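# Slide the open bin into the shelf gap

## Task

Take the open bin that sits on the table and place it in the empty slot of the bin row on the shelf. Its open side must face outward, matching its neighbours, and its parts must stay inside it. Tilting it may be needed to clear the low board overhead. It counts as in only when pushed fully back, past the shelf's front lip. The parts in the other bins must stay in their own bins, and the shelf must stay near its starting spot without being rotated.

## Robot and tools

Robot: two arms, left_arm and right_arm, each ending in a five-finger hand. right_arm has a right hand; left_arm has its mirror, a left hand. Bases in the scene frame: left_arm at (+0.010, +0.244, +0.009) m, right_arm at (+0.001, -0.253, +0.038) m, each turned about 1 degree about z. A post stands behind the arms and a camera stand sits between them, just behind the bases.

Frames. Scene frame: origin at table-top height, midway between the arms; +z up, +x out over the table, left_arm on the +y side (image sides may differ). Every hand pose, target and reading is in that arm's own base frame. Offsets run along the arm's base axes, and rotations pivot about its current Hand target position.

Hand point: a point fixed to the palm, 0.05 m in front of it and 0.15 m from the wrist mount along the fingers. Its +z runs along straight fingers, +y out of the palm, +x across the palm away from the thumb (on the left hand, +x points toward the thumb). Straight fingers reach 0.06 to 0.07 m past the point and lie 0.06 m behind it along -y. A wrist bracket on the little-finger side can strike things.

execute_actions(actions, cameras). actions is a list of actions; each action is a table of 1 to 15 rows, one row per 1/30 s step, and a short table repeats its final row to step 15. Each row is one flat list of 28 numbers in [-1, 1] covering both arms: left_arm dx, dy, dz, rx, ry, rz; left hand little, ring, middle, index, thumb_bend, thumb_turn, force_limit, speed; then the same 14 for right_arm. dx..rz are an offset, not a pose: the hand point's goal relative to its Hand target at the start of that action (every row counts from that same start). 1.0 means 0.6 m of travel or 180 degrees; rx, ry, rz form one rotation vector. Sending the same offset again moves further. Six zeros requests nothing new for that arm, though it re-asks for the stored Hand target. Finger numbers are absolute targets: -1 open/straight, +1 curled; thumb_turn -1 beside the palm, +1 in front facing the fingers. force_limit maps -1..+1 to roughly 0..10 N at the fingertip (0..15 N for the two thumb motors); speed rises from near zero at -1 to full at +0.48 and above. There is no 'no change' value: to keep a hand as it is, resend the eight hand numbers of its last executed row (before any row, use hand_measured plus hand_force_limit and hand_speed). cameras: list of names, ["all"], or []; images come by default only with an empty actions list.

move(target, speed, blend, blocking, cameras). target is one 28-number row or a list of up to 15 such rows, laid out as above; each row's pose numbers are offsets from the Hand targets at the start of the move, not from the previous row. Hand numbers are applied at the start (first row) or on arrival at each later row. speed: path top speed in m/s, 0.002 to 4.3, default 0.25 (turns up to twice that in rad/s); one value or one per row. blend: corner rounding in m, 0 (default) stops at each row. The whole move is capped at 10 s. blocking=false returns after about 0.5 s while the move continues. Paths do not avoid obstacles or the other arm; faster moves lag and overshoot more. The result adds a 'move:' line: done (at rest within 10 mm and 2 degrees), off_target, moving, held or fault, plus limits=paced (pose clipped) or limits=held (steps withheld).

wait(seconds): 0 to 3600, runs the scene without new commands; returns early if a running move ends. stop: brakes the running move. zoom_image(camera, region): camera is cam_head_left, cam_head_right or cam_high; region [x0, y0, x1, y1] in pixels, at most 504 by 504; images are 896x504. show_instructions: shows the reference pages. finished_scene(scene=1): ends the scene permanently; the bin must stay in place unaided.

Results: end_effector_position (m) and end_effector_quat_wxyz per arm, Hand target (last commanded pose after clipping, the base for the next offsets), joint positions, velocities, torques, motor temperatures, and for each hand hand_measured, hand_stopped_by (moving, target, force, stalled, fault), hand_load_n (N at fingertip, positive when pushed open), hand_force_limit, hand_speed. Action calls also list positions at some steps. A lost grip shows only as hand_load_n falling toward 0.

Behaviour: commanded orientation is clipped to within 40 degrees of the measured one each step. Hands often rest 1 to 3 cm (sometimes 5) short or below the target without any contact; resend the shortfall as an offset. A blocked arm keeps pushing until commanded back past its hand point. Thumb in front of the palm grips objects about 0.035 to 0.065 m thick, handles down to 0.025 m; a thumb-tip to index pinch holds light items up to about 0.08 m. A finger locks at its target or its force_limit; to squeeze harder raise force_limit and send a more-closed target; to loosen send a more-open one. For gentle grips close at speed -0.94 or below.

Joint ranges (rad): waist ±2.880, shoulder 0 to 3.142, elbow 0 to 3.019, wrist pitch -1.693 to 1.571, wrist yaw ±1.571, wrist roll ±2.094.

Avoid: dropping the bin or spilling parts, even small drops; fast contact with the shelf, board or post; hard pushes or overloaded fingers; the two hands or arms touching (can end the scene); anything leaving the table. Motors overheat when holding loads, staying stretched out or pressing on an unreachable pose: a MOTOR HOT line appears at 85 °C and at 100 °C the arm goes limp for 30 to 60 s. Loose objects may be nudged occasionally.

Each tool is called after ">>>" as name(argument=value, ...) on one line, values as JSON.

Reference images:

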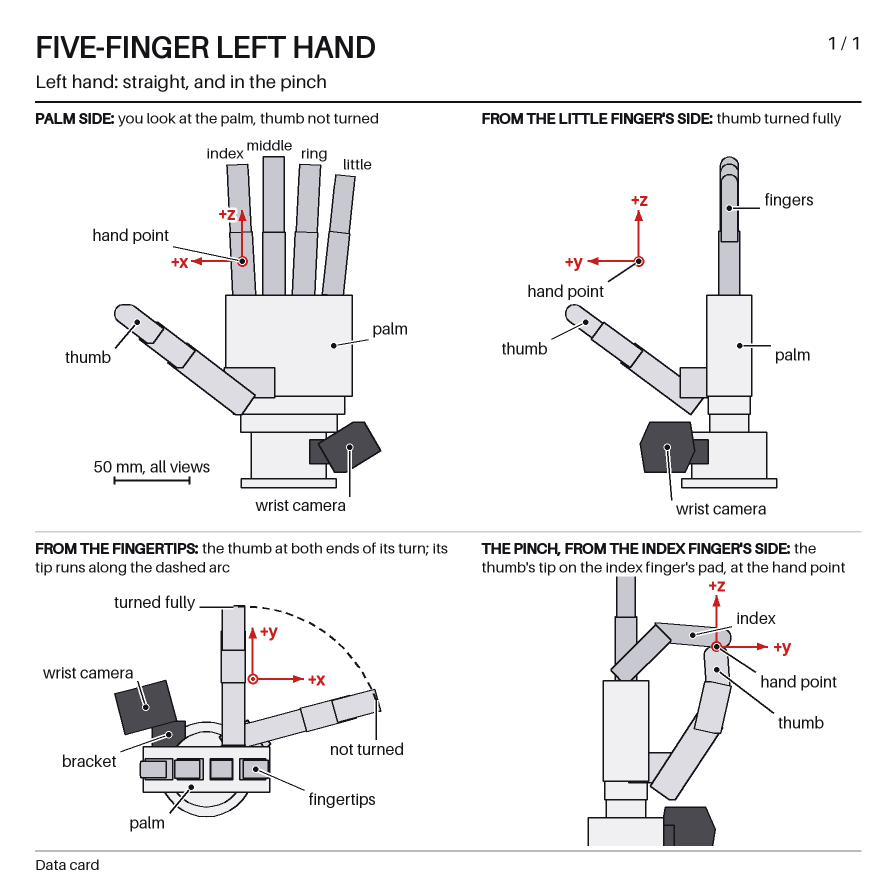

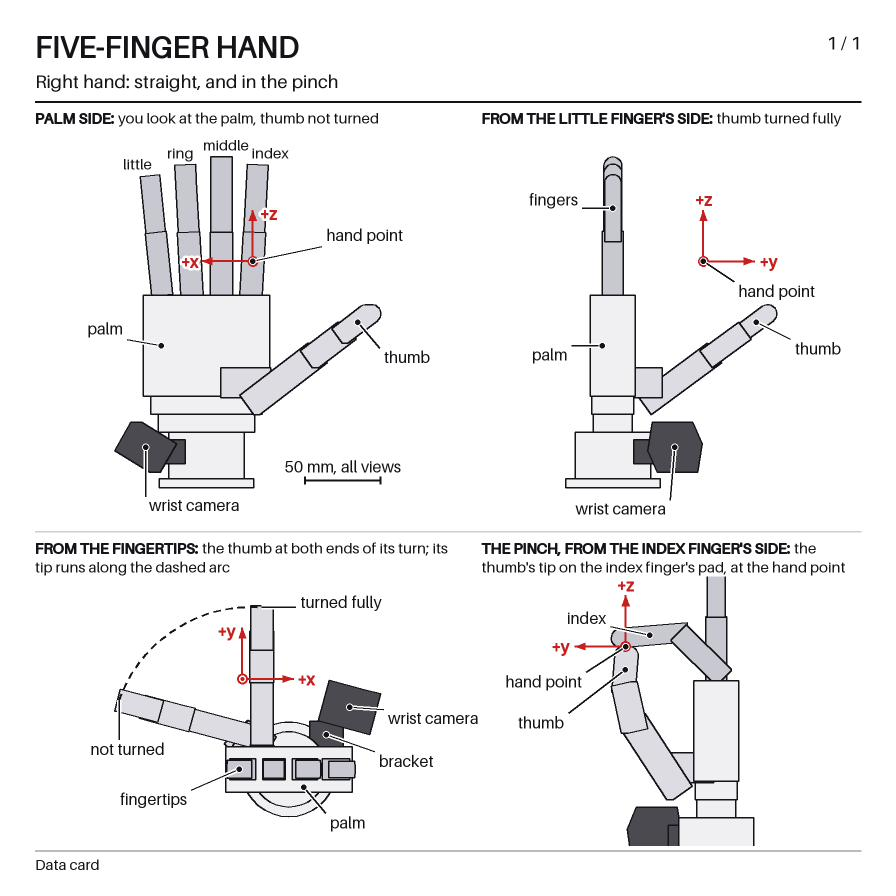

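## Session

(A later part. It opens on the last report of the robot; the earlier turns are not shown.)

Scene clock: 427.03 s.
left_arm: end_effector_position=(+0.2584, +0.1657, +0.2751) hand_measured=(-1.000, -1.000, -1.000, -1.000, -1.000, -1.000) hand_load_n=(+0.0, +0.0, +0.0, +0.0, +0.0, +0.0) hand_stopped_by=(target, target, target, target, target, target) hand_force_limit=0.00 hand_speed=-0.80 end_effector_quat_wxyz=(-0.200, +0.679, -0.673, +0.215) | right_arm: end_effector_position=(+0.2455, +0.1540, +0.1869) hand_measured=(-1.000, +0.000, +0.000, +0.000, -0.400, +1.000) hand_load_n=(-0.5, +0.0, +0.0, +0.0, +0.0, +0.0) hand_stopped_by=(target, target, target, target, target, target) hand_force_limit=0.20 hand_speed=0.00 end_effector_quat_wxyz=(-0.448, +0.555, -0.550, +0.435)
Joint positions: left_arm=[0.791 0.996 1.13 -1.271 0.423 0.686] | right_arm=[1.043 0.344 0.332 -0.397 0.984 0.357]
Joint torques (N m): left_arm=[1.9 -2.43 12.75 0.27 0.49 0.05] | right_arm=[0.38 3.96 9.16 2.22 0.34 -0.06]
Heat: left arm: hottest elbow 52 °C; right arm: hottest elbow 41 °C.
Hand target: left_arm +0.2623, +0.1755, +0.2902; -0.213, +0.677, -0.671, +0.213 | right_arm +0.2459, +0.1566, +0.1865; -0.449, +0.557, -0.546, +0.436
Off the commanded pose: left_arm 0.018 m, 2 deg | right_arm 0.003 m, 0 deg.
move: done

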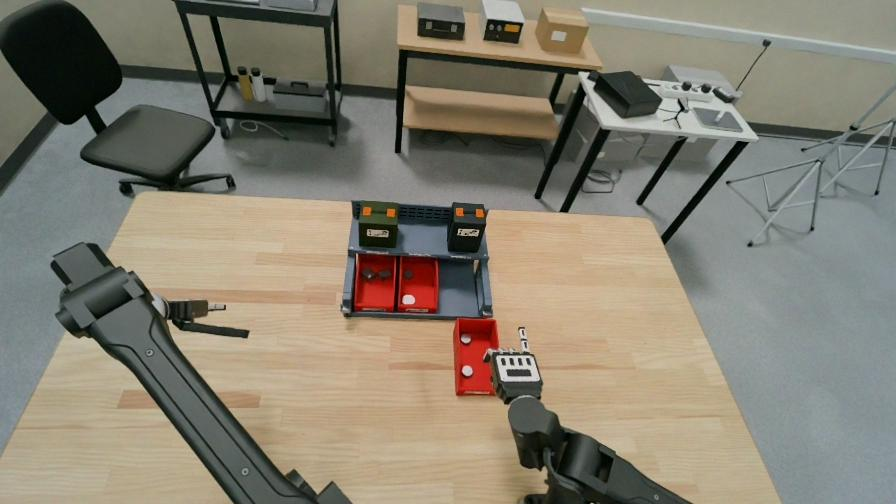

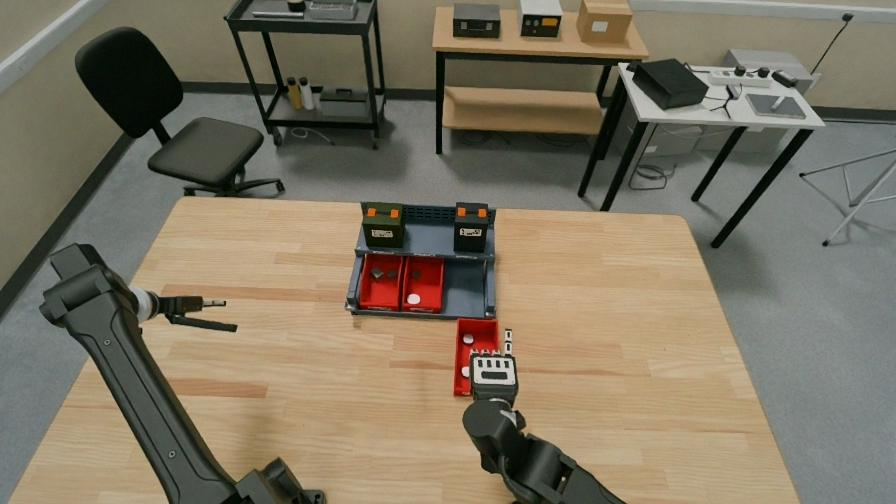

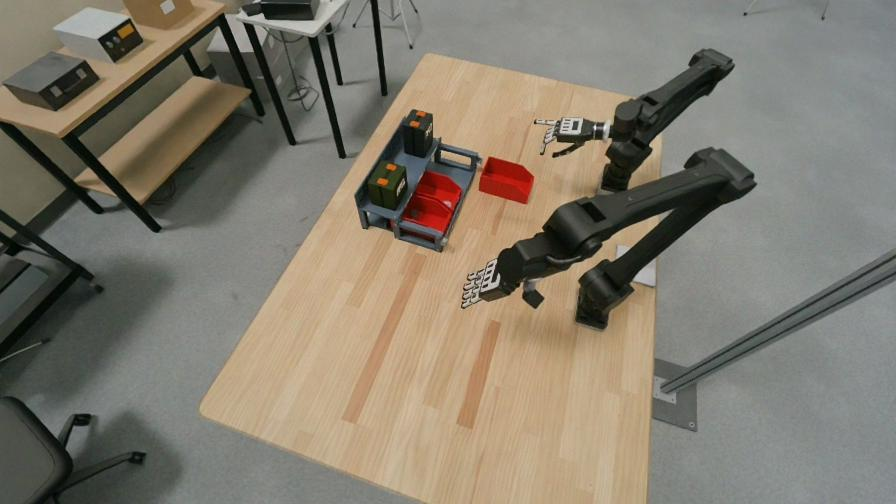

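>>> move(target=[0,0,0,0,0,0,-1,-1,-1,-1,-1,-1,0,-0.8,0.048,0.0,-0.25,0,0,0,0.9,0,0,0,-0.4,1,0.2,0], speed=0.12, cameras=["all"])

>>> zoom_image(camera="cam_high", region=[460, 120, 600, 240])

>>> zoom_image(camera="cam_head_left", region=[400, 290, 560, 450])

Scene clock: 437.97 s.
left_arm: end_effector_position=(+0.2584, +0.1657, +0.2751) hand_measured=(-1.000, -1.000, -1.000, -1.000, -1.000, -1.000) hand_load_n=(+0.0, +0.0, +0.0, +0.0, +0.0, +0.0) hand_stopped_by=(target, target, target, target, target, target) hand_force_limit=0.00 hand_speed=-0.80 end_effector_quat_wxyz=(-0.200, +0.679, -0.673, +0.215) | right_arm: end_effector_position=(+0.2674, +0.1552, +0.0353) hand_measured=(+0.900, +0.000, +0.000, +0.000, -0.400, +1.000) hand_load_n=(-0.5, +0.0, -0.5, +0.0, +0.0, +0.0) hand_stopped_by=(target, target, target, target, target, target) hand_force_limit=0.20 hand_speed=0.00 end_effector_quat_wxyz=(-0.433, +0.570, -0.555, +0.423)
Joint positions: left_arm=[0.791 0.996 1.13 -1.271 0.423 0.686] | right_arm=[0.895 0.935 0.026 0.506 0.828 0.303]
Joint torques (N m): left_arm=[1.9 -2.43 12.77 0.28 0.49 0.05] | right_arm=[-0.21 -0.03 6.5 1.4 0.23 0.04]
Motor temperatures (°C): left_arm=[29 29 53 26 29 29] | right_arm=[30 30 41 30 27 29]
Heat: left arm: hottest elbow 53 °C; right arm: hottest elbow 41 °C.
Hand target: left_arm +0.2623, +0.1755, +0.2902; -0.213, +0.677, -0.671, +0.213 | right_arm +0.2674, +0.1555, +0.0363; -0.434, +0.569, -0.555, +0.423 (not the last commanded pose)
Off the commanded pose: left_arm 0.018 m, 2 deg | right_arm 0.008 m, 3 deg.
move: held (right_arm; a check stopped the path); limits=held
pose unreachable (right arm): on one or more control steps of this call, first in action 0 (counted from 0), this arm could not follow its commanded pose, so it was not sent that pose on those steps. It may still have moved: this result reports where it is.
cause: moving toward the commanded pose would bring two parts of the arm too close to each other (joints 2 (shoulder) and 3 (elbow) lie between them).

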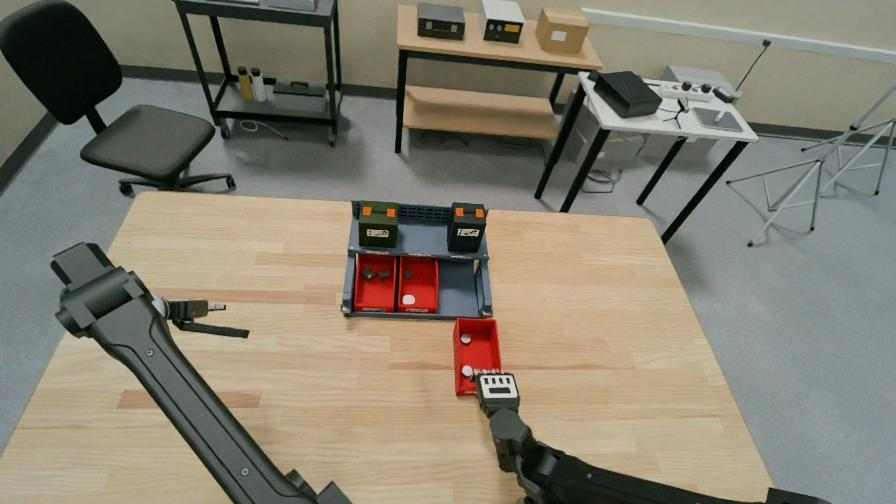

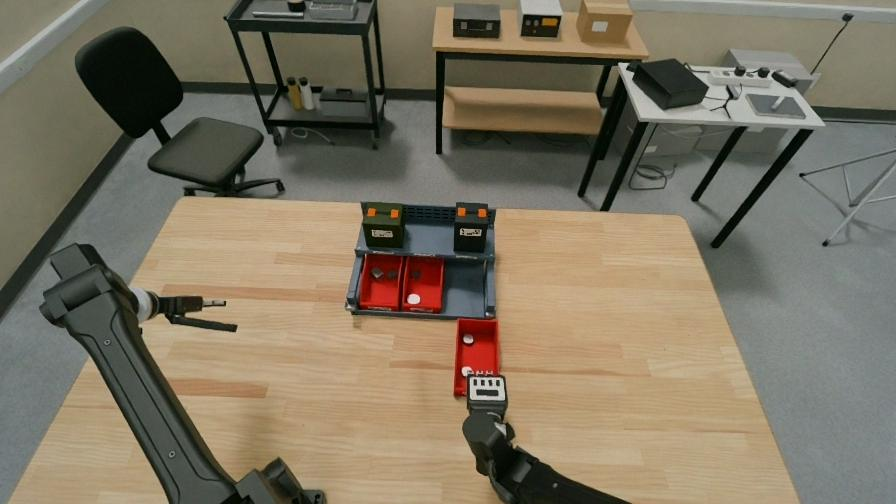

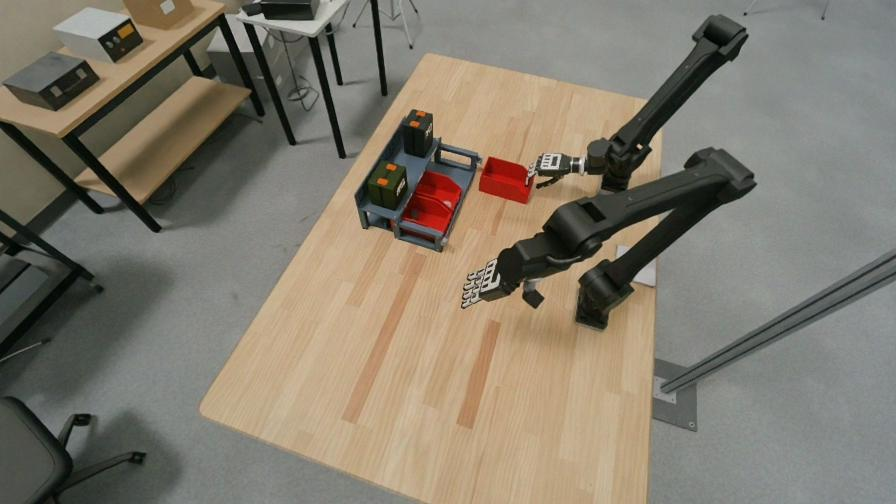

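Scaled by 3.600 from the camera's image (finer frame: 1280x720).

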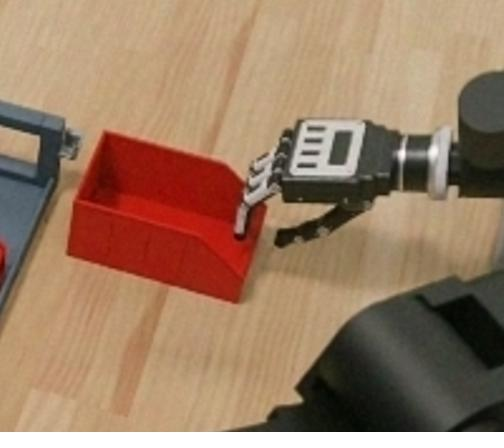

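Scaled by 3.150 from the camera's image (finer frame: 1280x720).

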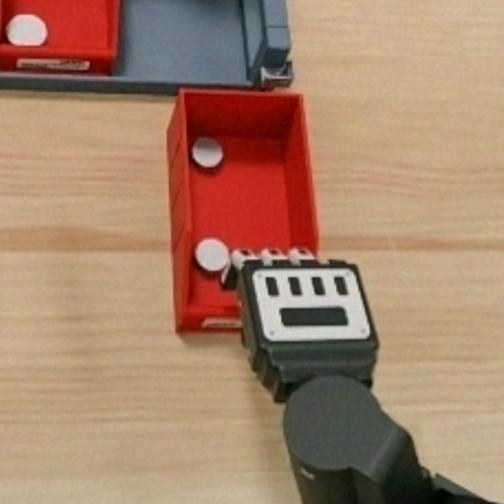

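>>> move(target=[[0,0,0,0,0,0,-1,-1,-1,-1,-1,-1,0,-0.8,-0.02,0,0.05,0,0,0,0.9,0,0,0,-0.4,1,0.2,0],[0,0,0,0,0,0,-1,-1,-1,-1,-1,-1,0,-0.8,-0.04,0,0.3,0,0,0,0.9,0,0,0,-0.4,1,0.2,0],[0,0,0,0,0,0,-1,-1,-1,-1,-1,-1,0,-0.8,0.0,-0.5,0.33,0,0,0,0.9,0,0,0,-0.4,1,0.2,0]], speed=0.25, blend=0.02, cameras=["all"])

Scene clock: 449.83 s.
left_arm: end_effector_position=(+0.2584, +0.1657, +0.2751) hand_measured=(-1.000, -1.000, -1.000, -1.000, -1.000, -1.000) hand_load_n=(+0.0, +0.0, +0.0, +0.0, +0.0, +0.0) hand_stopped_by=(target, target, target, target, target, target) hand_force_limit=0.00 hand_speed=-0.80 end_effector_quat_wxyz=(-0.200, +0.679, -0.673, +0.215) | right_arm: end_effector_position=(+0.2638, -0.1351, +0.2136) hand_measured=(+0.900, +0.000, +0.000, +0.000, -0.400, +1.000) hand_load_n=(+0.0, +0.0, +0.0, -0.5, +0.0, +0.5) hand_stopped_by=(target, target, target, target, target, target) hand_force_limit=0.20 hand_speed=0.00 end_effector_quat_wxyz=(-0.440, +0.566, -0.566, +0.408)
Joint positions: left_arm=[0.791 0.996 1.13 -1.271 0.423 0.686] | right_arm=[-1.069 0.635 0.517 -0.459 -1.031 -0.471]
Joint torques (N m): left_arm=[1.9 -2.37 12.77 0.28 0.48 0.05] | right_arm=[-0.73 1.26 12.49 1.28 -0.53 -0.07]
Heat: left arm: hottest elbow 53 °C; right arm: hottest elbow 41 °C.
Hand target: left_arm +0.2623, +0.1755, +0.2902; -0.213, +0.677, -0.671, +0.213 | right_arm +0.2674, -0.1445, +0.2343; -0.434, +0.570, -0.555, +0.423
Off the commanded pose: left_arm 0.018 m, 2 deg | right_arm 0.023 m, 2 deg.
move: off_target (right_arm); blend cut to 0.0162 m at target 1

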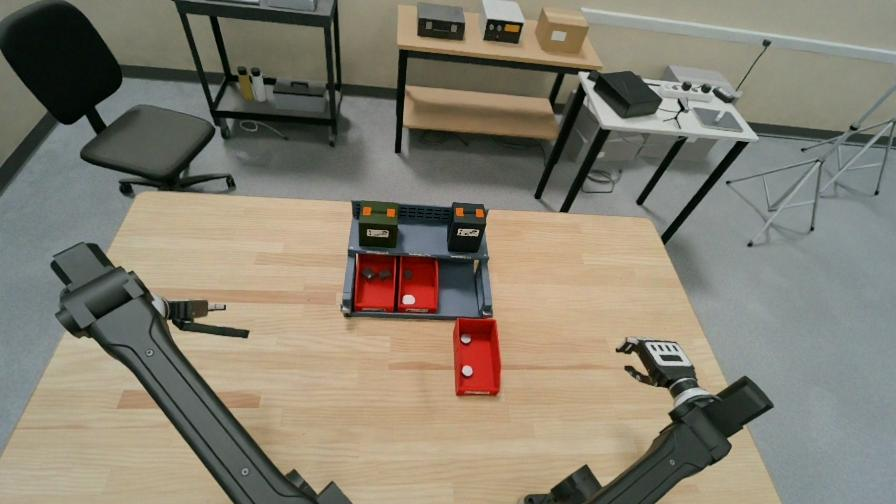

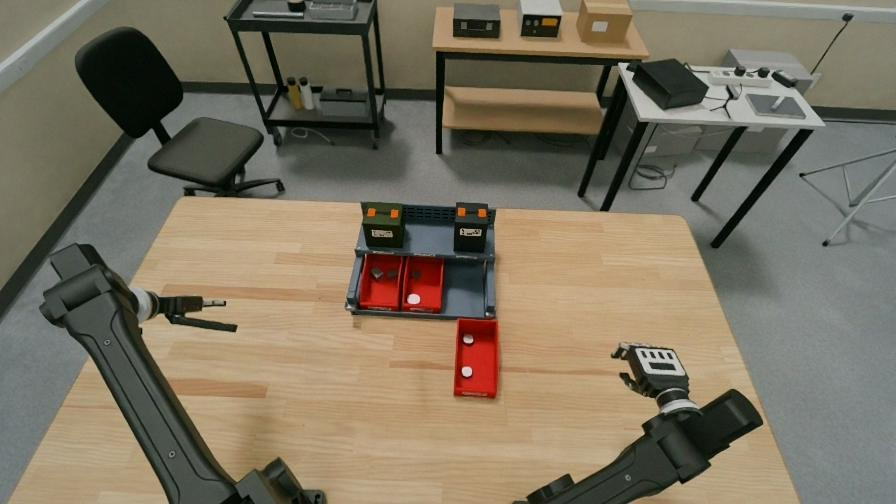

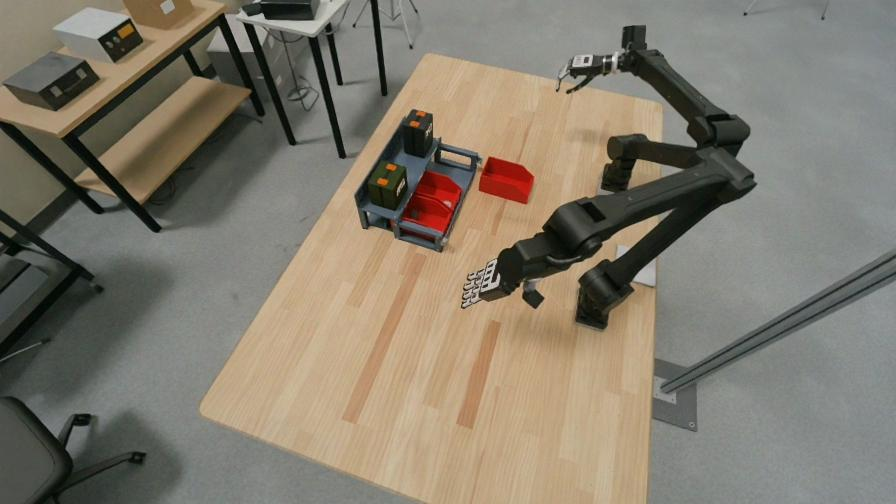

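>>> move(target=[[0,-0.3,0,0,-0.1,0,0.9,0,0,0,-0.4,1,0.2,0,0,0,0,0,0,0,0.9,0,0,0,-0.4,1,0.2,0],[-0.049,-0.952,-0.12,0,-0.222,0,0.9,0,0,0,-0.4,1,0.2,0,0,0,0,0,0,0,0.9,0,0,0,-0.4,1,0.2,0]], speed=0.25, blend=0.05, cameras=["all"])

>>> zoom_image(camera="cam_high", region=[440, 60, 620, 220])

>>> zoom_image(camera="cam_head_left", region=[380, 270, 560, 450])

Scene clock: 456.30 s.
left_arm: end_effector_position=(+0.2315, -0.3827, +0.2062) hand_measured=(+0.900, +0.000, +0.000, +0.000, -0.400, +1.000) hand_load_n=(+0.0, +0.0, +0.0, +0.0, +0.0, +0.0) hand_stopped_by=(target, target, target, target, target, target) hand_force_limit=0.20 hand_speed=0.00 end_effector_quat_wxyz=(-0.435, +0.559, -0.564, +0.425) | right_arm: end_effector_position=(+0.2638, -0.1351, +0.2136) hand_measured=(+0.900, +0.000, +0.000, +0.000, -0.400, +1.000) hand_load_n=(+0.0, +0.0, +0.0, +0.0, +0.0, +0.0) hand_stopped_by=(target, target, target, target, target, target) hand_force_limit=0.20 hand_speed=0.00 end_effector_quat_wxyz=(-0.440, +0.566, -0.566, +0.408)
Joint positions: left_arm=[-1.403 1.24 0.888 -0.685 -1.263 -0.999] | right_arm=[-1.069 0.635 0.517 -0.459 -1.031 -0.472]
Joint torques (N m): left_arm=[0.97 -4.66 11.89 0.2 -0.71 -0.12] | right_arm=[-0.67 1.14 12.49 1.28 -0.54 -0.06]
Heat: left arm: hottest elbow 52 °C; right arm: hottest elbow 43 °C.
Hand target: left_arm +0.2330, -0.3957, +0.2183; -0.430, +0.564, -0.558, +0.432 | right_arm +0.2674, -0.1445, +0.2343; -0.434, +0.569, -0.555, +0.423
Off the commanded pose: left_arm 0.018 m, 1 deg | right_arm 0.023 m, 2 deg.
move: off_target (left_arm)

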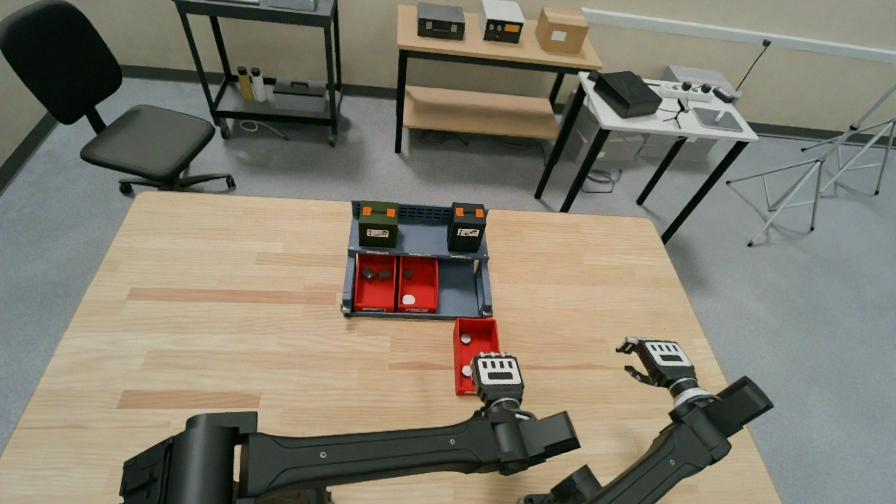

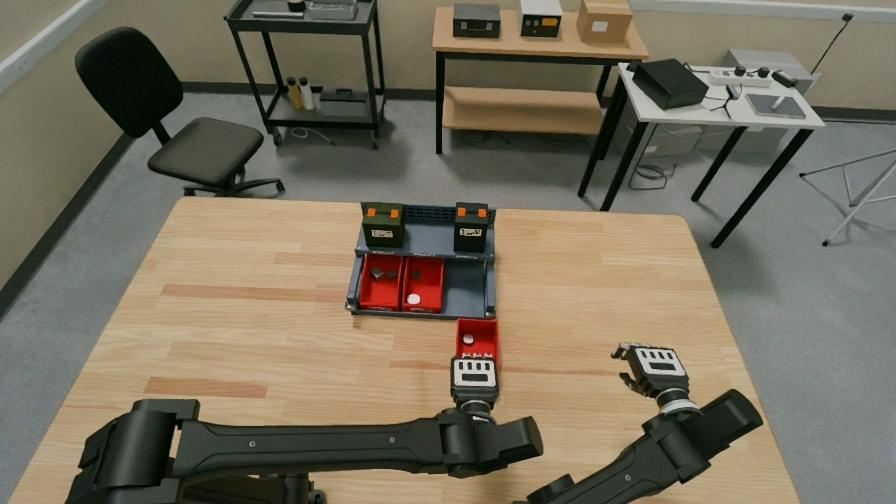

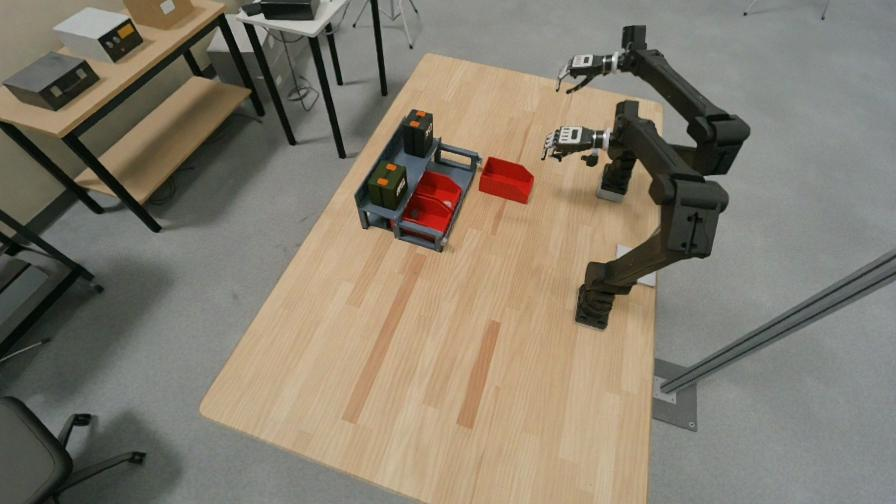

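Scaled by 2.800 from the camera's image (finer frame: 1280x720).

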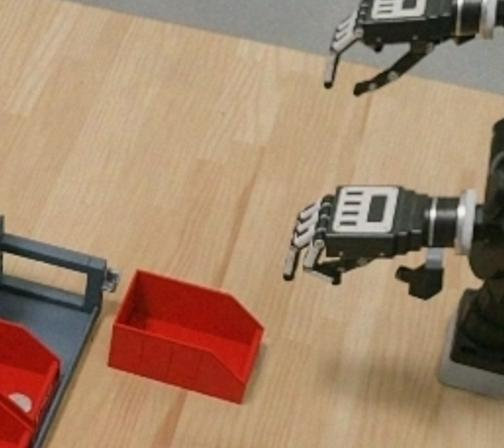

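Scaled by 2.800 from the camera's image (finer frame: 1280x720).

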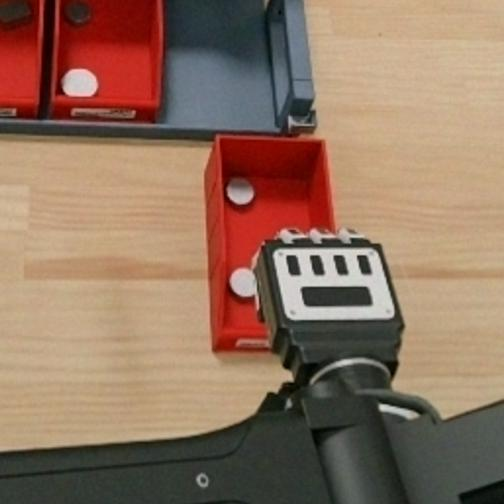

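>>> move(target=[0.05,0,-0.253,0,0,0,0.9,0,0,0,-0.4,1,0.2,0,0,0,0,0,0,0,0.9,0,0,0,-0.4,1,0.2,0], speed=0.15, cameras=["all"])

>>> zoom_image(camera="cam_high", region=[460, 120, 600, 240])

>>> zoom_image(camera="cam_head_left", region=[400, 290, 560, 450])

>>> zoom_image(camera="cam_head_right", region=[400, 290, 560, 450])

Scene clock: 462.00 s.
left_arm: end_effector_position=(+0.2589, -0.4015, +0.0745) hand_measured=(+0.900, +0.000, +0.000, +0.000, -0.400, +1.000) hand_load_n=(+0.0, +0.0, +0.0, +0.0, +0.0, +0.0) hand_stopped_by=(target, target, target, target, target, target) hand_force_limit=0.20 hand_speed=0.00 end_effector_quat_wxyz=(-0.424, +0.564, -0.556, +0.439) | right_arm: end_effector_position=(+0.2638, -0.1351, +0.2136) hand_measured=(+0.900, +0.000, +0.000, +0.000, -0.400, +1.000) hand_load_n=(+0.0, +0.0, +0.0, +0.0, +0.0, +0.0) hand_stopped_by=(target, target, target, target, target, target) hand_force_limit=0.20 hand_speed=0.00 end_effector_quat_wxyz=(-0.440, +0.566, -0.566, +0.408)
Joint positions: left_arm=[-1.339 1.505 0.694 -0.021 -1.22 -0.825] | right_arm=[-1.069 0.635 0.517 -0.459 -1.031 -0.472]
Joint torques (N m): left_arm=[1.96 -6.24 6.05 1.37 -0.46 0.08] | right_arm=[-0.67 1.26 12.52 1.25 -0.53 -0.07]
Heat: left arm: hottest elbow 52 °C; right arm: hottest elbow 45 °C.
Hand target: left_arm +0.2631, -0.3957, +0.0664; -0.430, +0.564, -0.558, +0.432 | right_arm +0.2674, -0.1445, +0.2343; -0.434, +0.569, -0.555, +0.423
Off the commanded pose: left_arm 0.011 m, 1 deg | right_arm 0.023 m, 2 deg.
move: off_target (left_arm)

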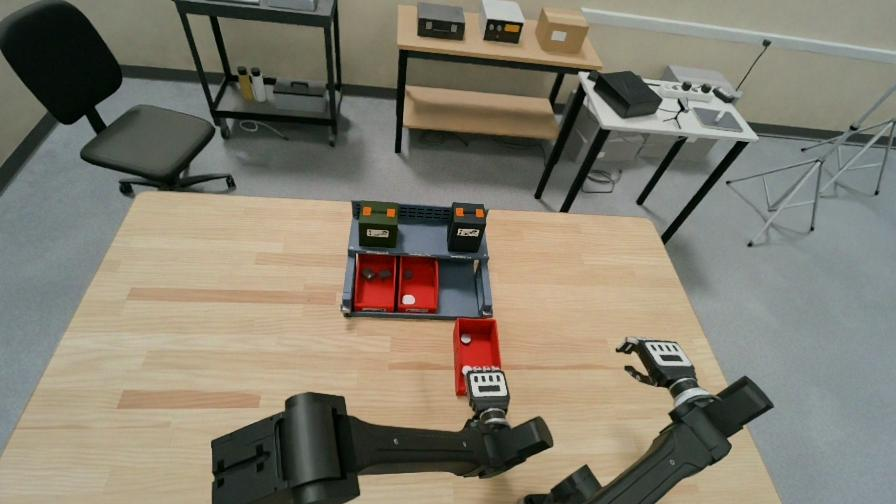

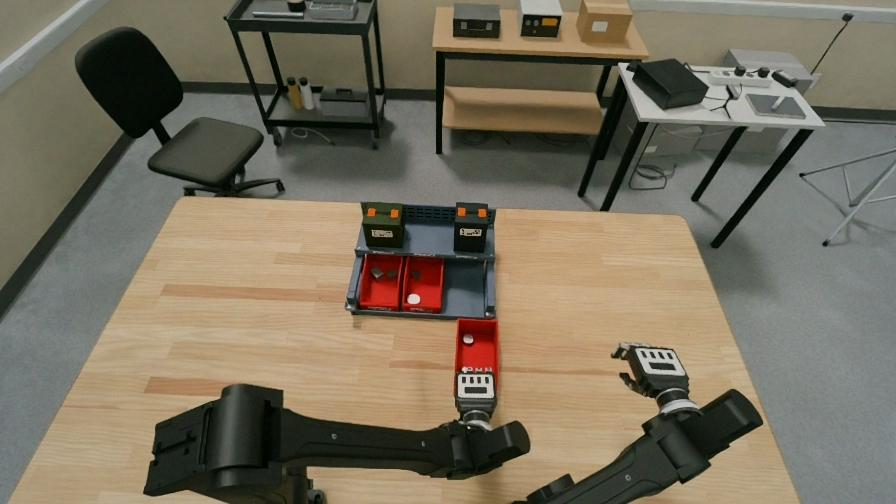

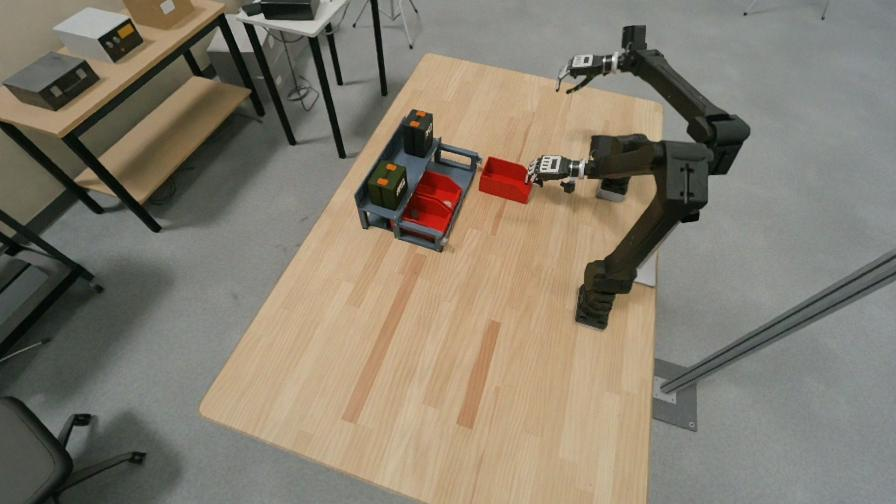

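Scaled by 3.600 from the camera's image (finer frame: 1280x720).

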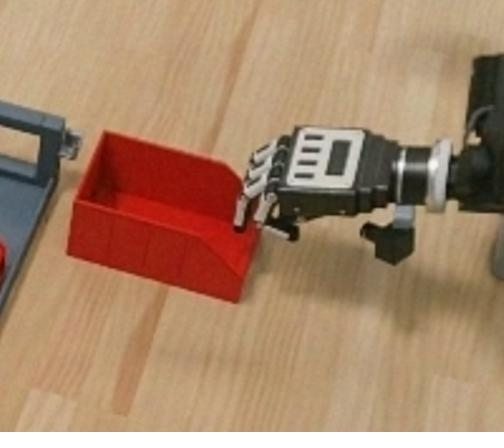

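Scaled by 3.150 from the camera's image (finer frame: 1280x720).

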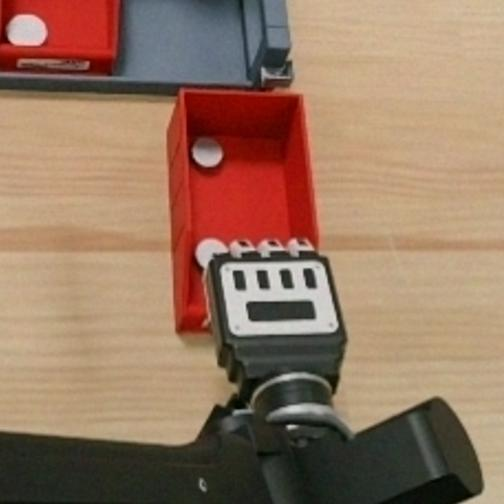

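Scaled by 3.150 from the camera's image (finer frame: 1280x720).

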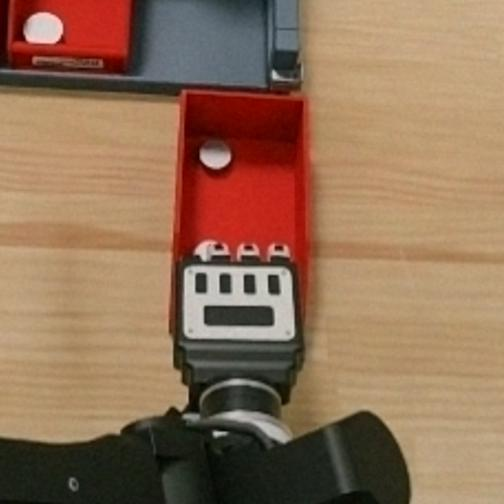

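>>> move(target=[0.017,0.015,-0.055,0,0,0,0.9,0,0,0,-0.4,1,0.2,0,0,0,0,0,0,0,0.9,0,0,0,-0.4,1,0.2,0], speed=0.08, cameras=["all"])

>>> zoom_image(camera="cam_high", region=[460, 120, 600, 240])

>>> zoom_image(camera="cam_head_left", region=[400, 290, 560, 450])

>>> zoom_image(camera="cam_head_right", region=[400, 290, 560, 450])

Scene clock: 479.47 s.
left_arm: end_effector_position=(+0.2693, -0.3923, +0.0414) hand_measured=(+0.900, +0.000, +0.000, +0.000, -0.400, +1.000) hand_load_n=(+0.0, +0.0, +0.0, +0.0, +0.5, +0.0) hand_stopped_by=(target, target, target, target, target, target) hand_force_limit=0.20 hand_speed=0.00 end_effector_quat_wxyz=(-0.424, +0.564, -0.555, +0.439) | right_arm: end_effector_position=(+0.2638, -0.1351, +0.2136) hand_measured=(+0.900, +0.000, +0.000, +0.000, -0.400, +1.000) hand_load_n=(+0.0, +0.0, +0.0, +0.0, +0.0, +0.0) hand_stopped_by=(target, target, target, target, target, target) hand_force_limit=0.20 hand_speed=0.00 end_effector_quat_wxyz=(-0.440, +0.566, -0.566, +0.408)
Joint positions: left_arm=[-1.306 1.58 0.639 0.172 -1.198 -0.759] | right_arm=[-1.069 0.635 0.517 -0.459 -1.031 -0.472]
Joint torques (N m): left_arm=[1.9 -6.24 5.42 1.51 -0.41 0.05] | right_arm=[-0.62 1.26 12.52 1.25 -0.53 -0.07]
Motor temperatures (°C): left_arm=[29 30 47 26 29 29] | right_arm=[30 30 48 30 28 29]
Heat: left arm: hottest elbow 47 °C; right arm: hottest elbow 48 °C.
Hand target: left_arm +0.2733, -0.3866, +0.0335; -0.430, +0.564, -0.557, +0.432 | right_arm +0.2674, -0.1445, +0.2343; -0.434, +0.569, -0.555, +0.423
Off the commanded pose: left_arm 0.011 m, 1 deg | right_arm 0.023 m, 2 deg.
move: off_target (left_arm)

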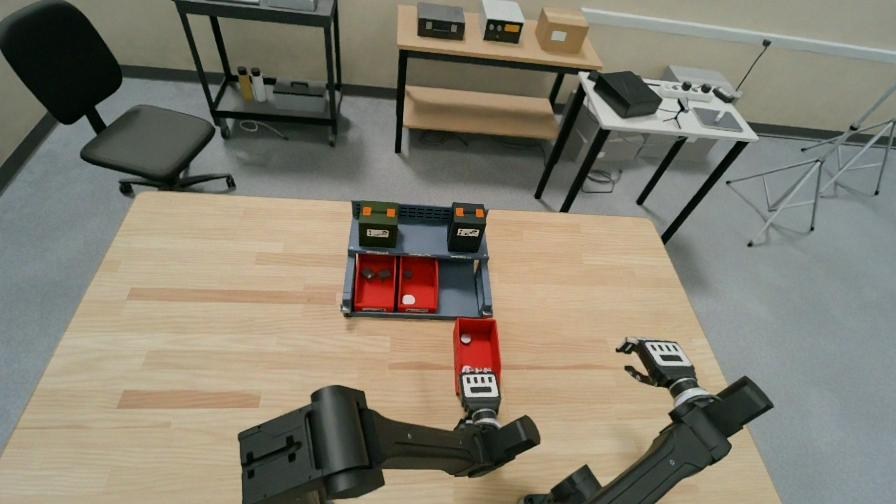

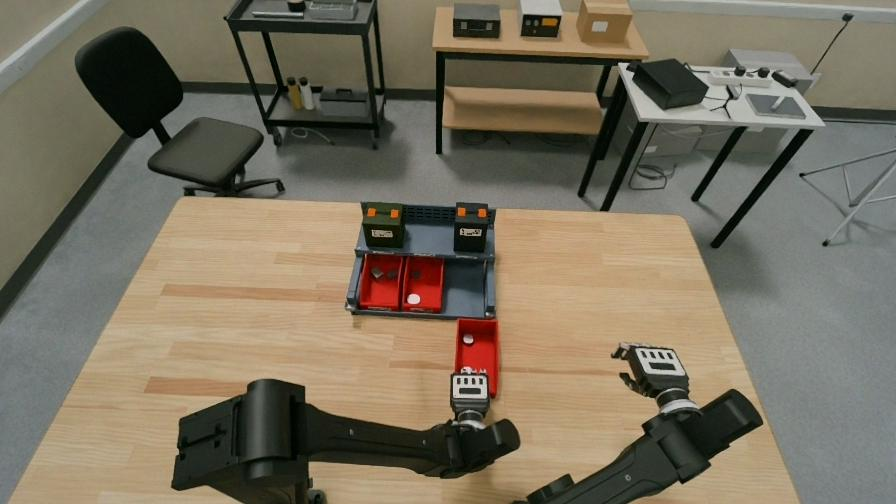

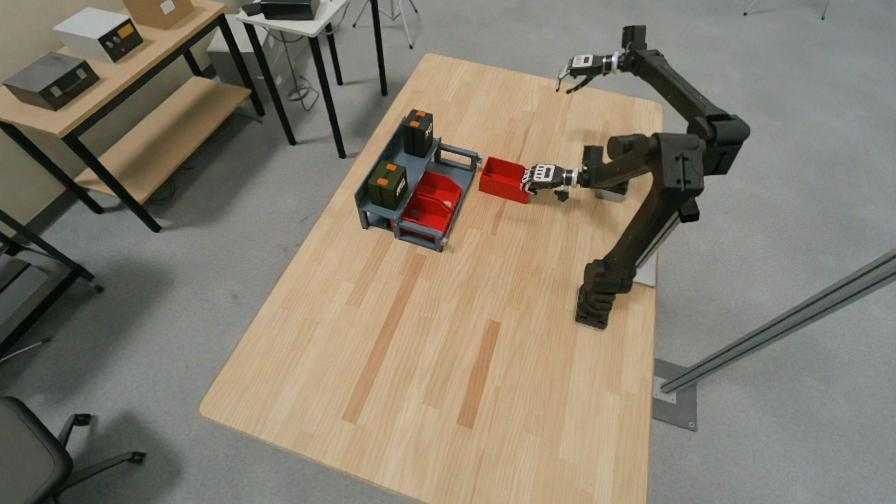

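Scaled by 3.600 from the camera's image (finer frame: 1280x720).

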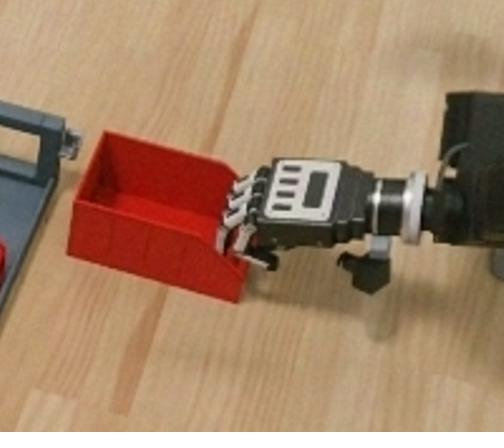

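Scaled by 3.150 from the camera's image (finer frame: 1280x720).

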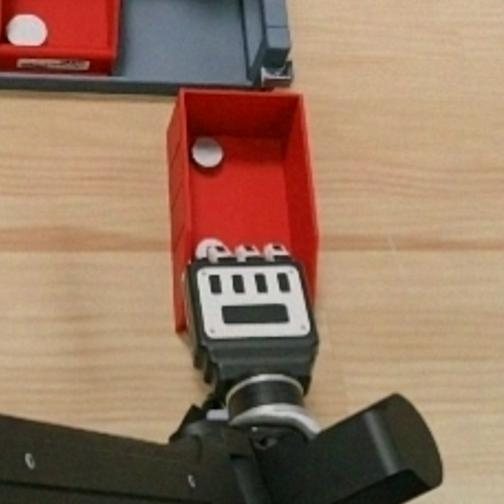

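Scaled by 3.150 from the camera's image (finer frame: 1280x720).

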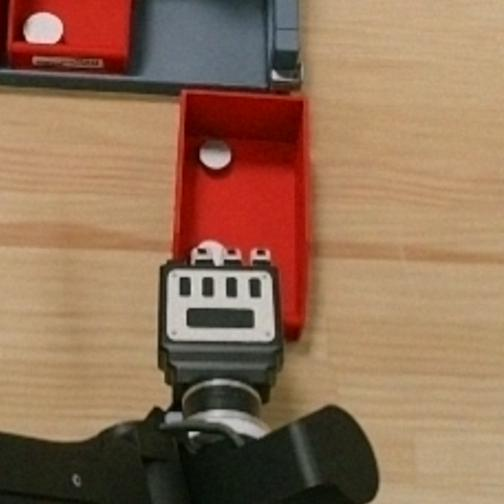

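>>> move(target=[[0,-0.017,0.01,0,0,0,0.9,0,0,0,-0.4,1,0.2,0,0,0,0,0,0,0,0.9,0,0,0,-0.4,1,0.2,0],[0,-0.017,-0.045,0,0,0,0.9,0,0,0,-0.4,1,0.2,0,0,0,0,0,0,0,0.9,0,0,0,-0.4,1,0.2,0]], speed=0.06, cameras=["all"])

>>> zoom_image(camera="cam_high", region=[460, 120, 600, 240])

>>> zoom_image(camera="cam_head_left", region=[400, 290, 560, 450])

>>> zoom_image(camera="cam_head_right", region=[400, 290, 560, 450])

Scene clock: 489.10 s.
left_arm: end_effector_position=(+0.2703, -0.3936, +0.0142) hand_measured=(+0.900, +0.000, +0.000, +0.000, -0.400, +1.000) hand_load_n=(-0.5, +0.0, +0.0, +0.0, +0.0, -1.0) hand_stopped_by=(target, target, target, target, target, target) hand_force_limit=0.20 hand_speed=0.00 end_effector_quat_wxyz=(-0.431, +0.562, -0.557, +0.434) | right_arm: end_effector_position=(+0.2638, -0.1351, +0.2136) hand_measured=(+0.900, +0.000, +0.000, +0.000, -0.400, +1.000) hand_load_n=(+0.0, +0.0, +0.0, +0.0, +0.0, +0.0) hand_stopped_by=(target, target, target, target, target, target) hand_force_limit=0.20 hand_speed=0.00 end_effector_quat_wxyz=(-0.440, +0.566, -0.566, +0.408)
Joint positions: left_arm=[-1.307 1.667 0.639 0.242 -1.206 -0.76] | right_arm=[-1.069 0.635 0.517 -0.459 -1.031 -0.472]
Joint torques (N m): left_arm=[1.44 -5.83 6.05 1.44 -0.31 -0.08] | right_arm=[-0.62 1.26 12.51 1.24 -0.54 -0.06]
Heat: left arm: hottest elbow 45 °C; right arm: hottest elbow 49 °C.
Hand target: left_arm +0.2731, -0.3969, +0.0064; -0.430, +0.564, -0.558, +0.432 | right_arm +0.2674, -0.1445, +0.2343; -0.434, +0.569, -0.555, +0.423
Off the commanded pose: left_arm 0.009 m, 0 deg | right_arm 0.023 m, 2 deg.
move: done

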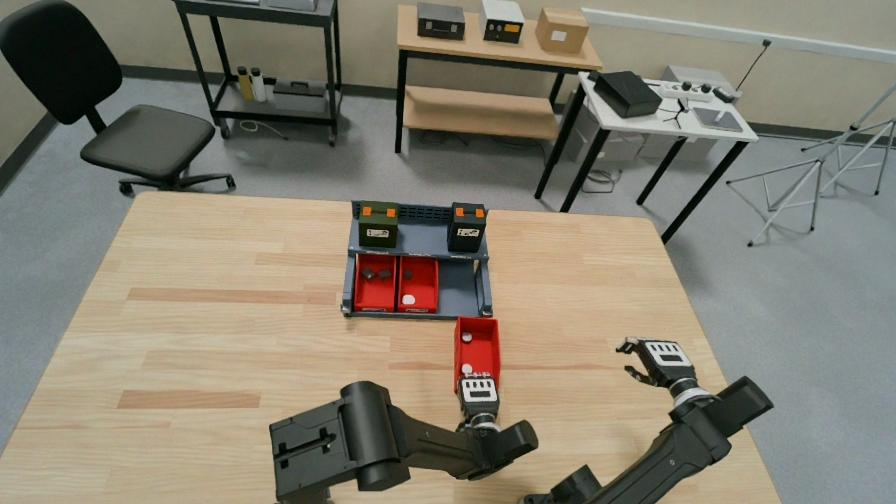

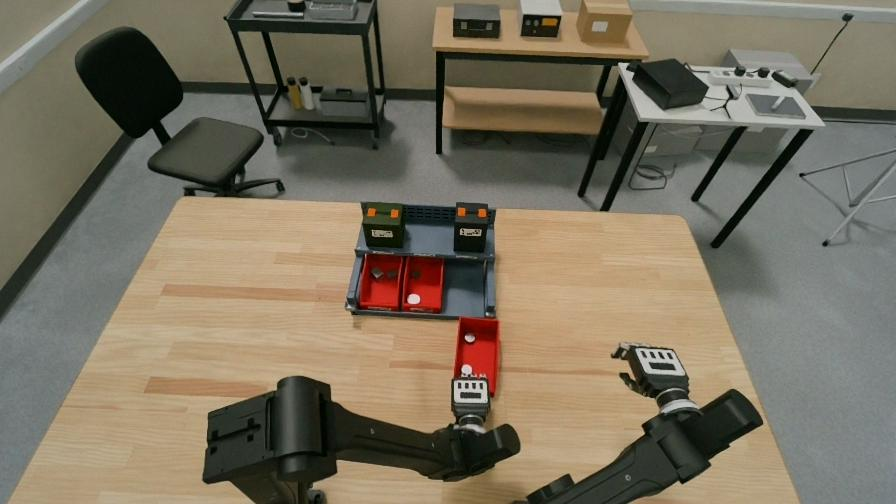

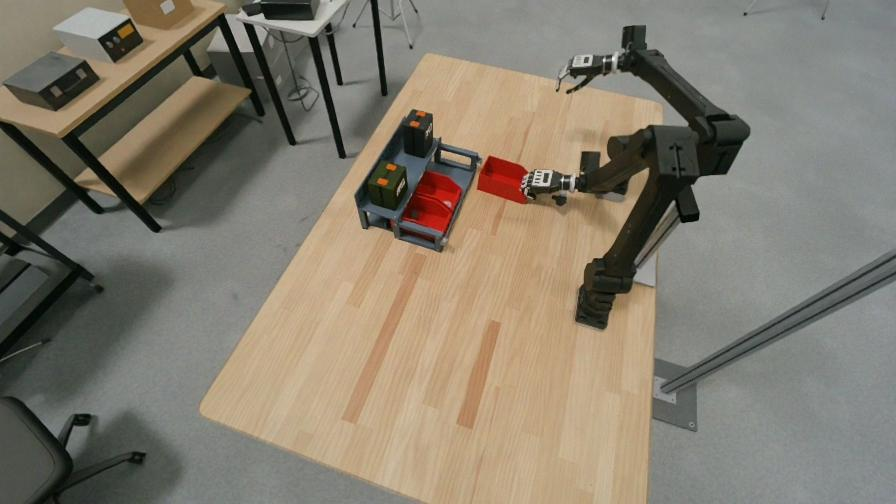

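Scaled by 3.600 from the camera's image (finer frame: 1280x720).

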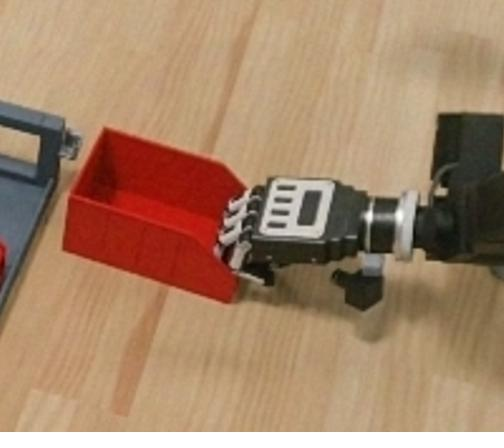

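Scaled by 3.150 from the camera's image (finer frame: 1280x720).

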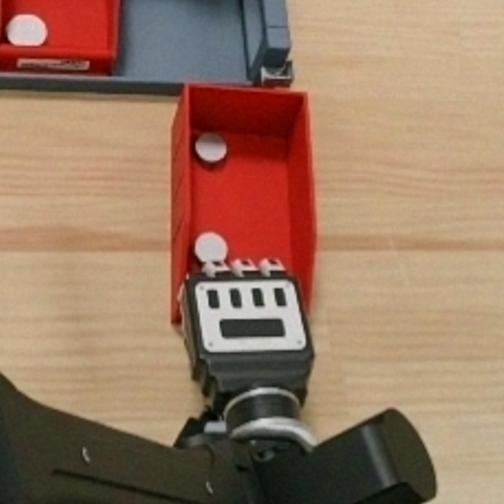

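Scaled by 3.150 from the camera's image (finer frame: 1280x720).

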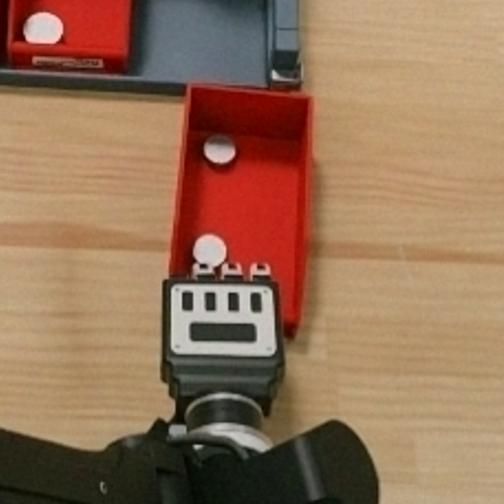

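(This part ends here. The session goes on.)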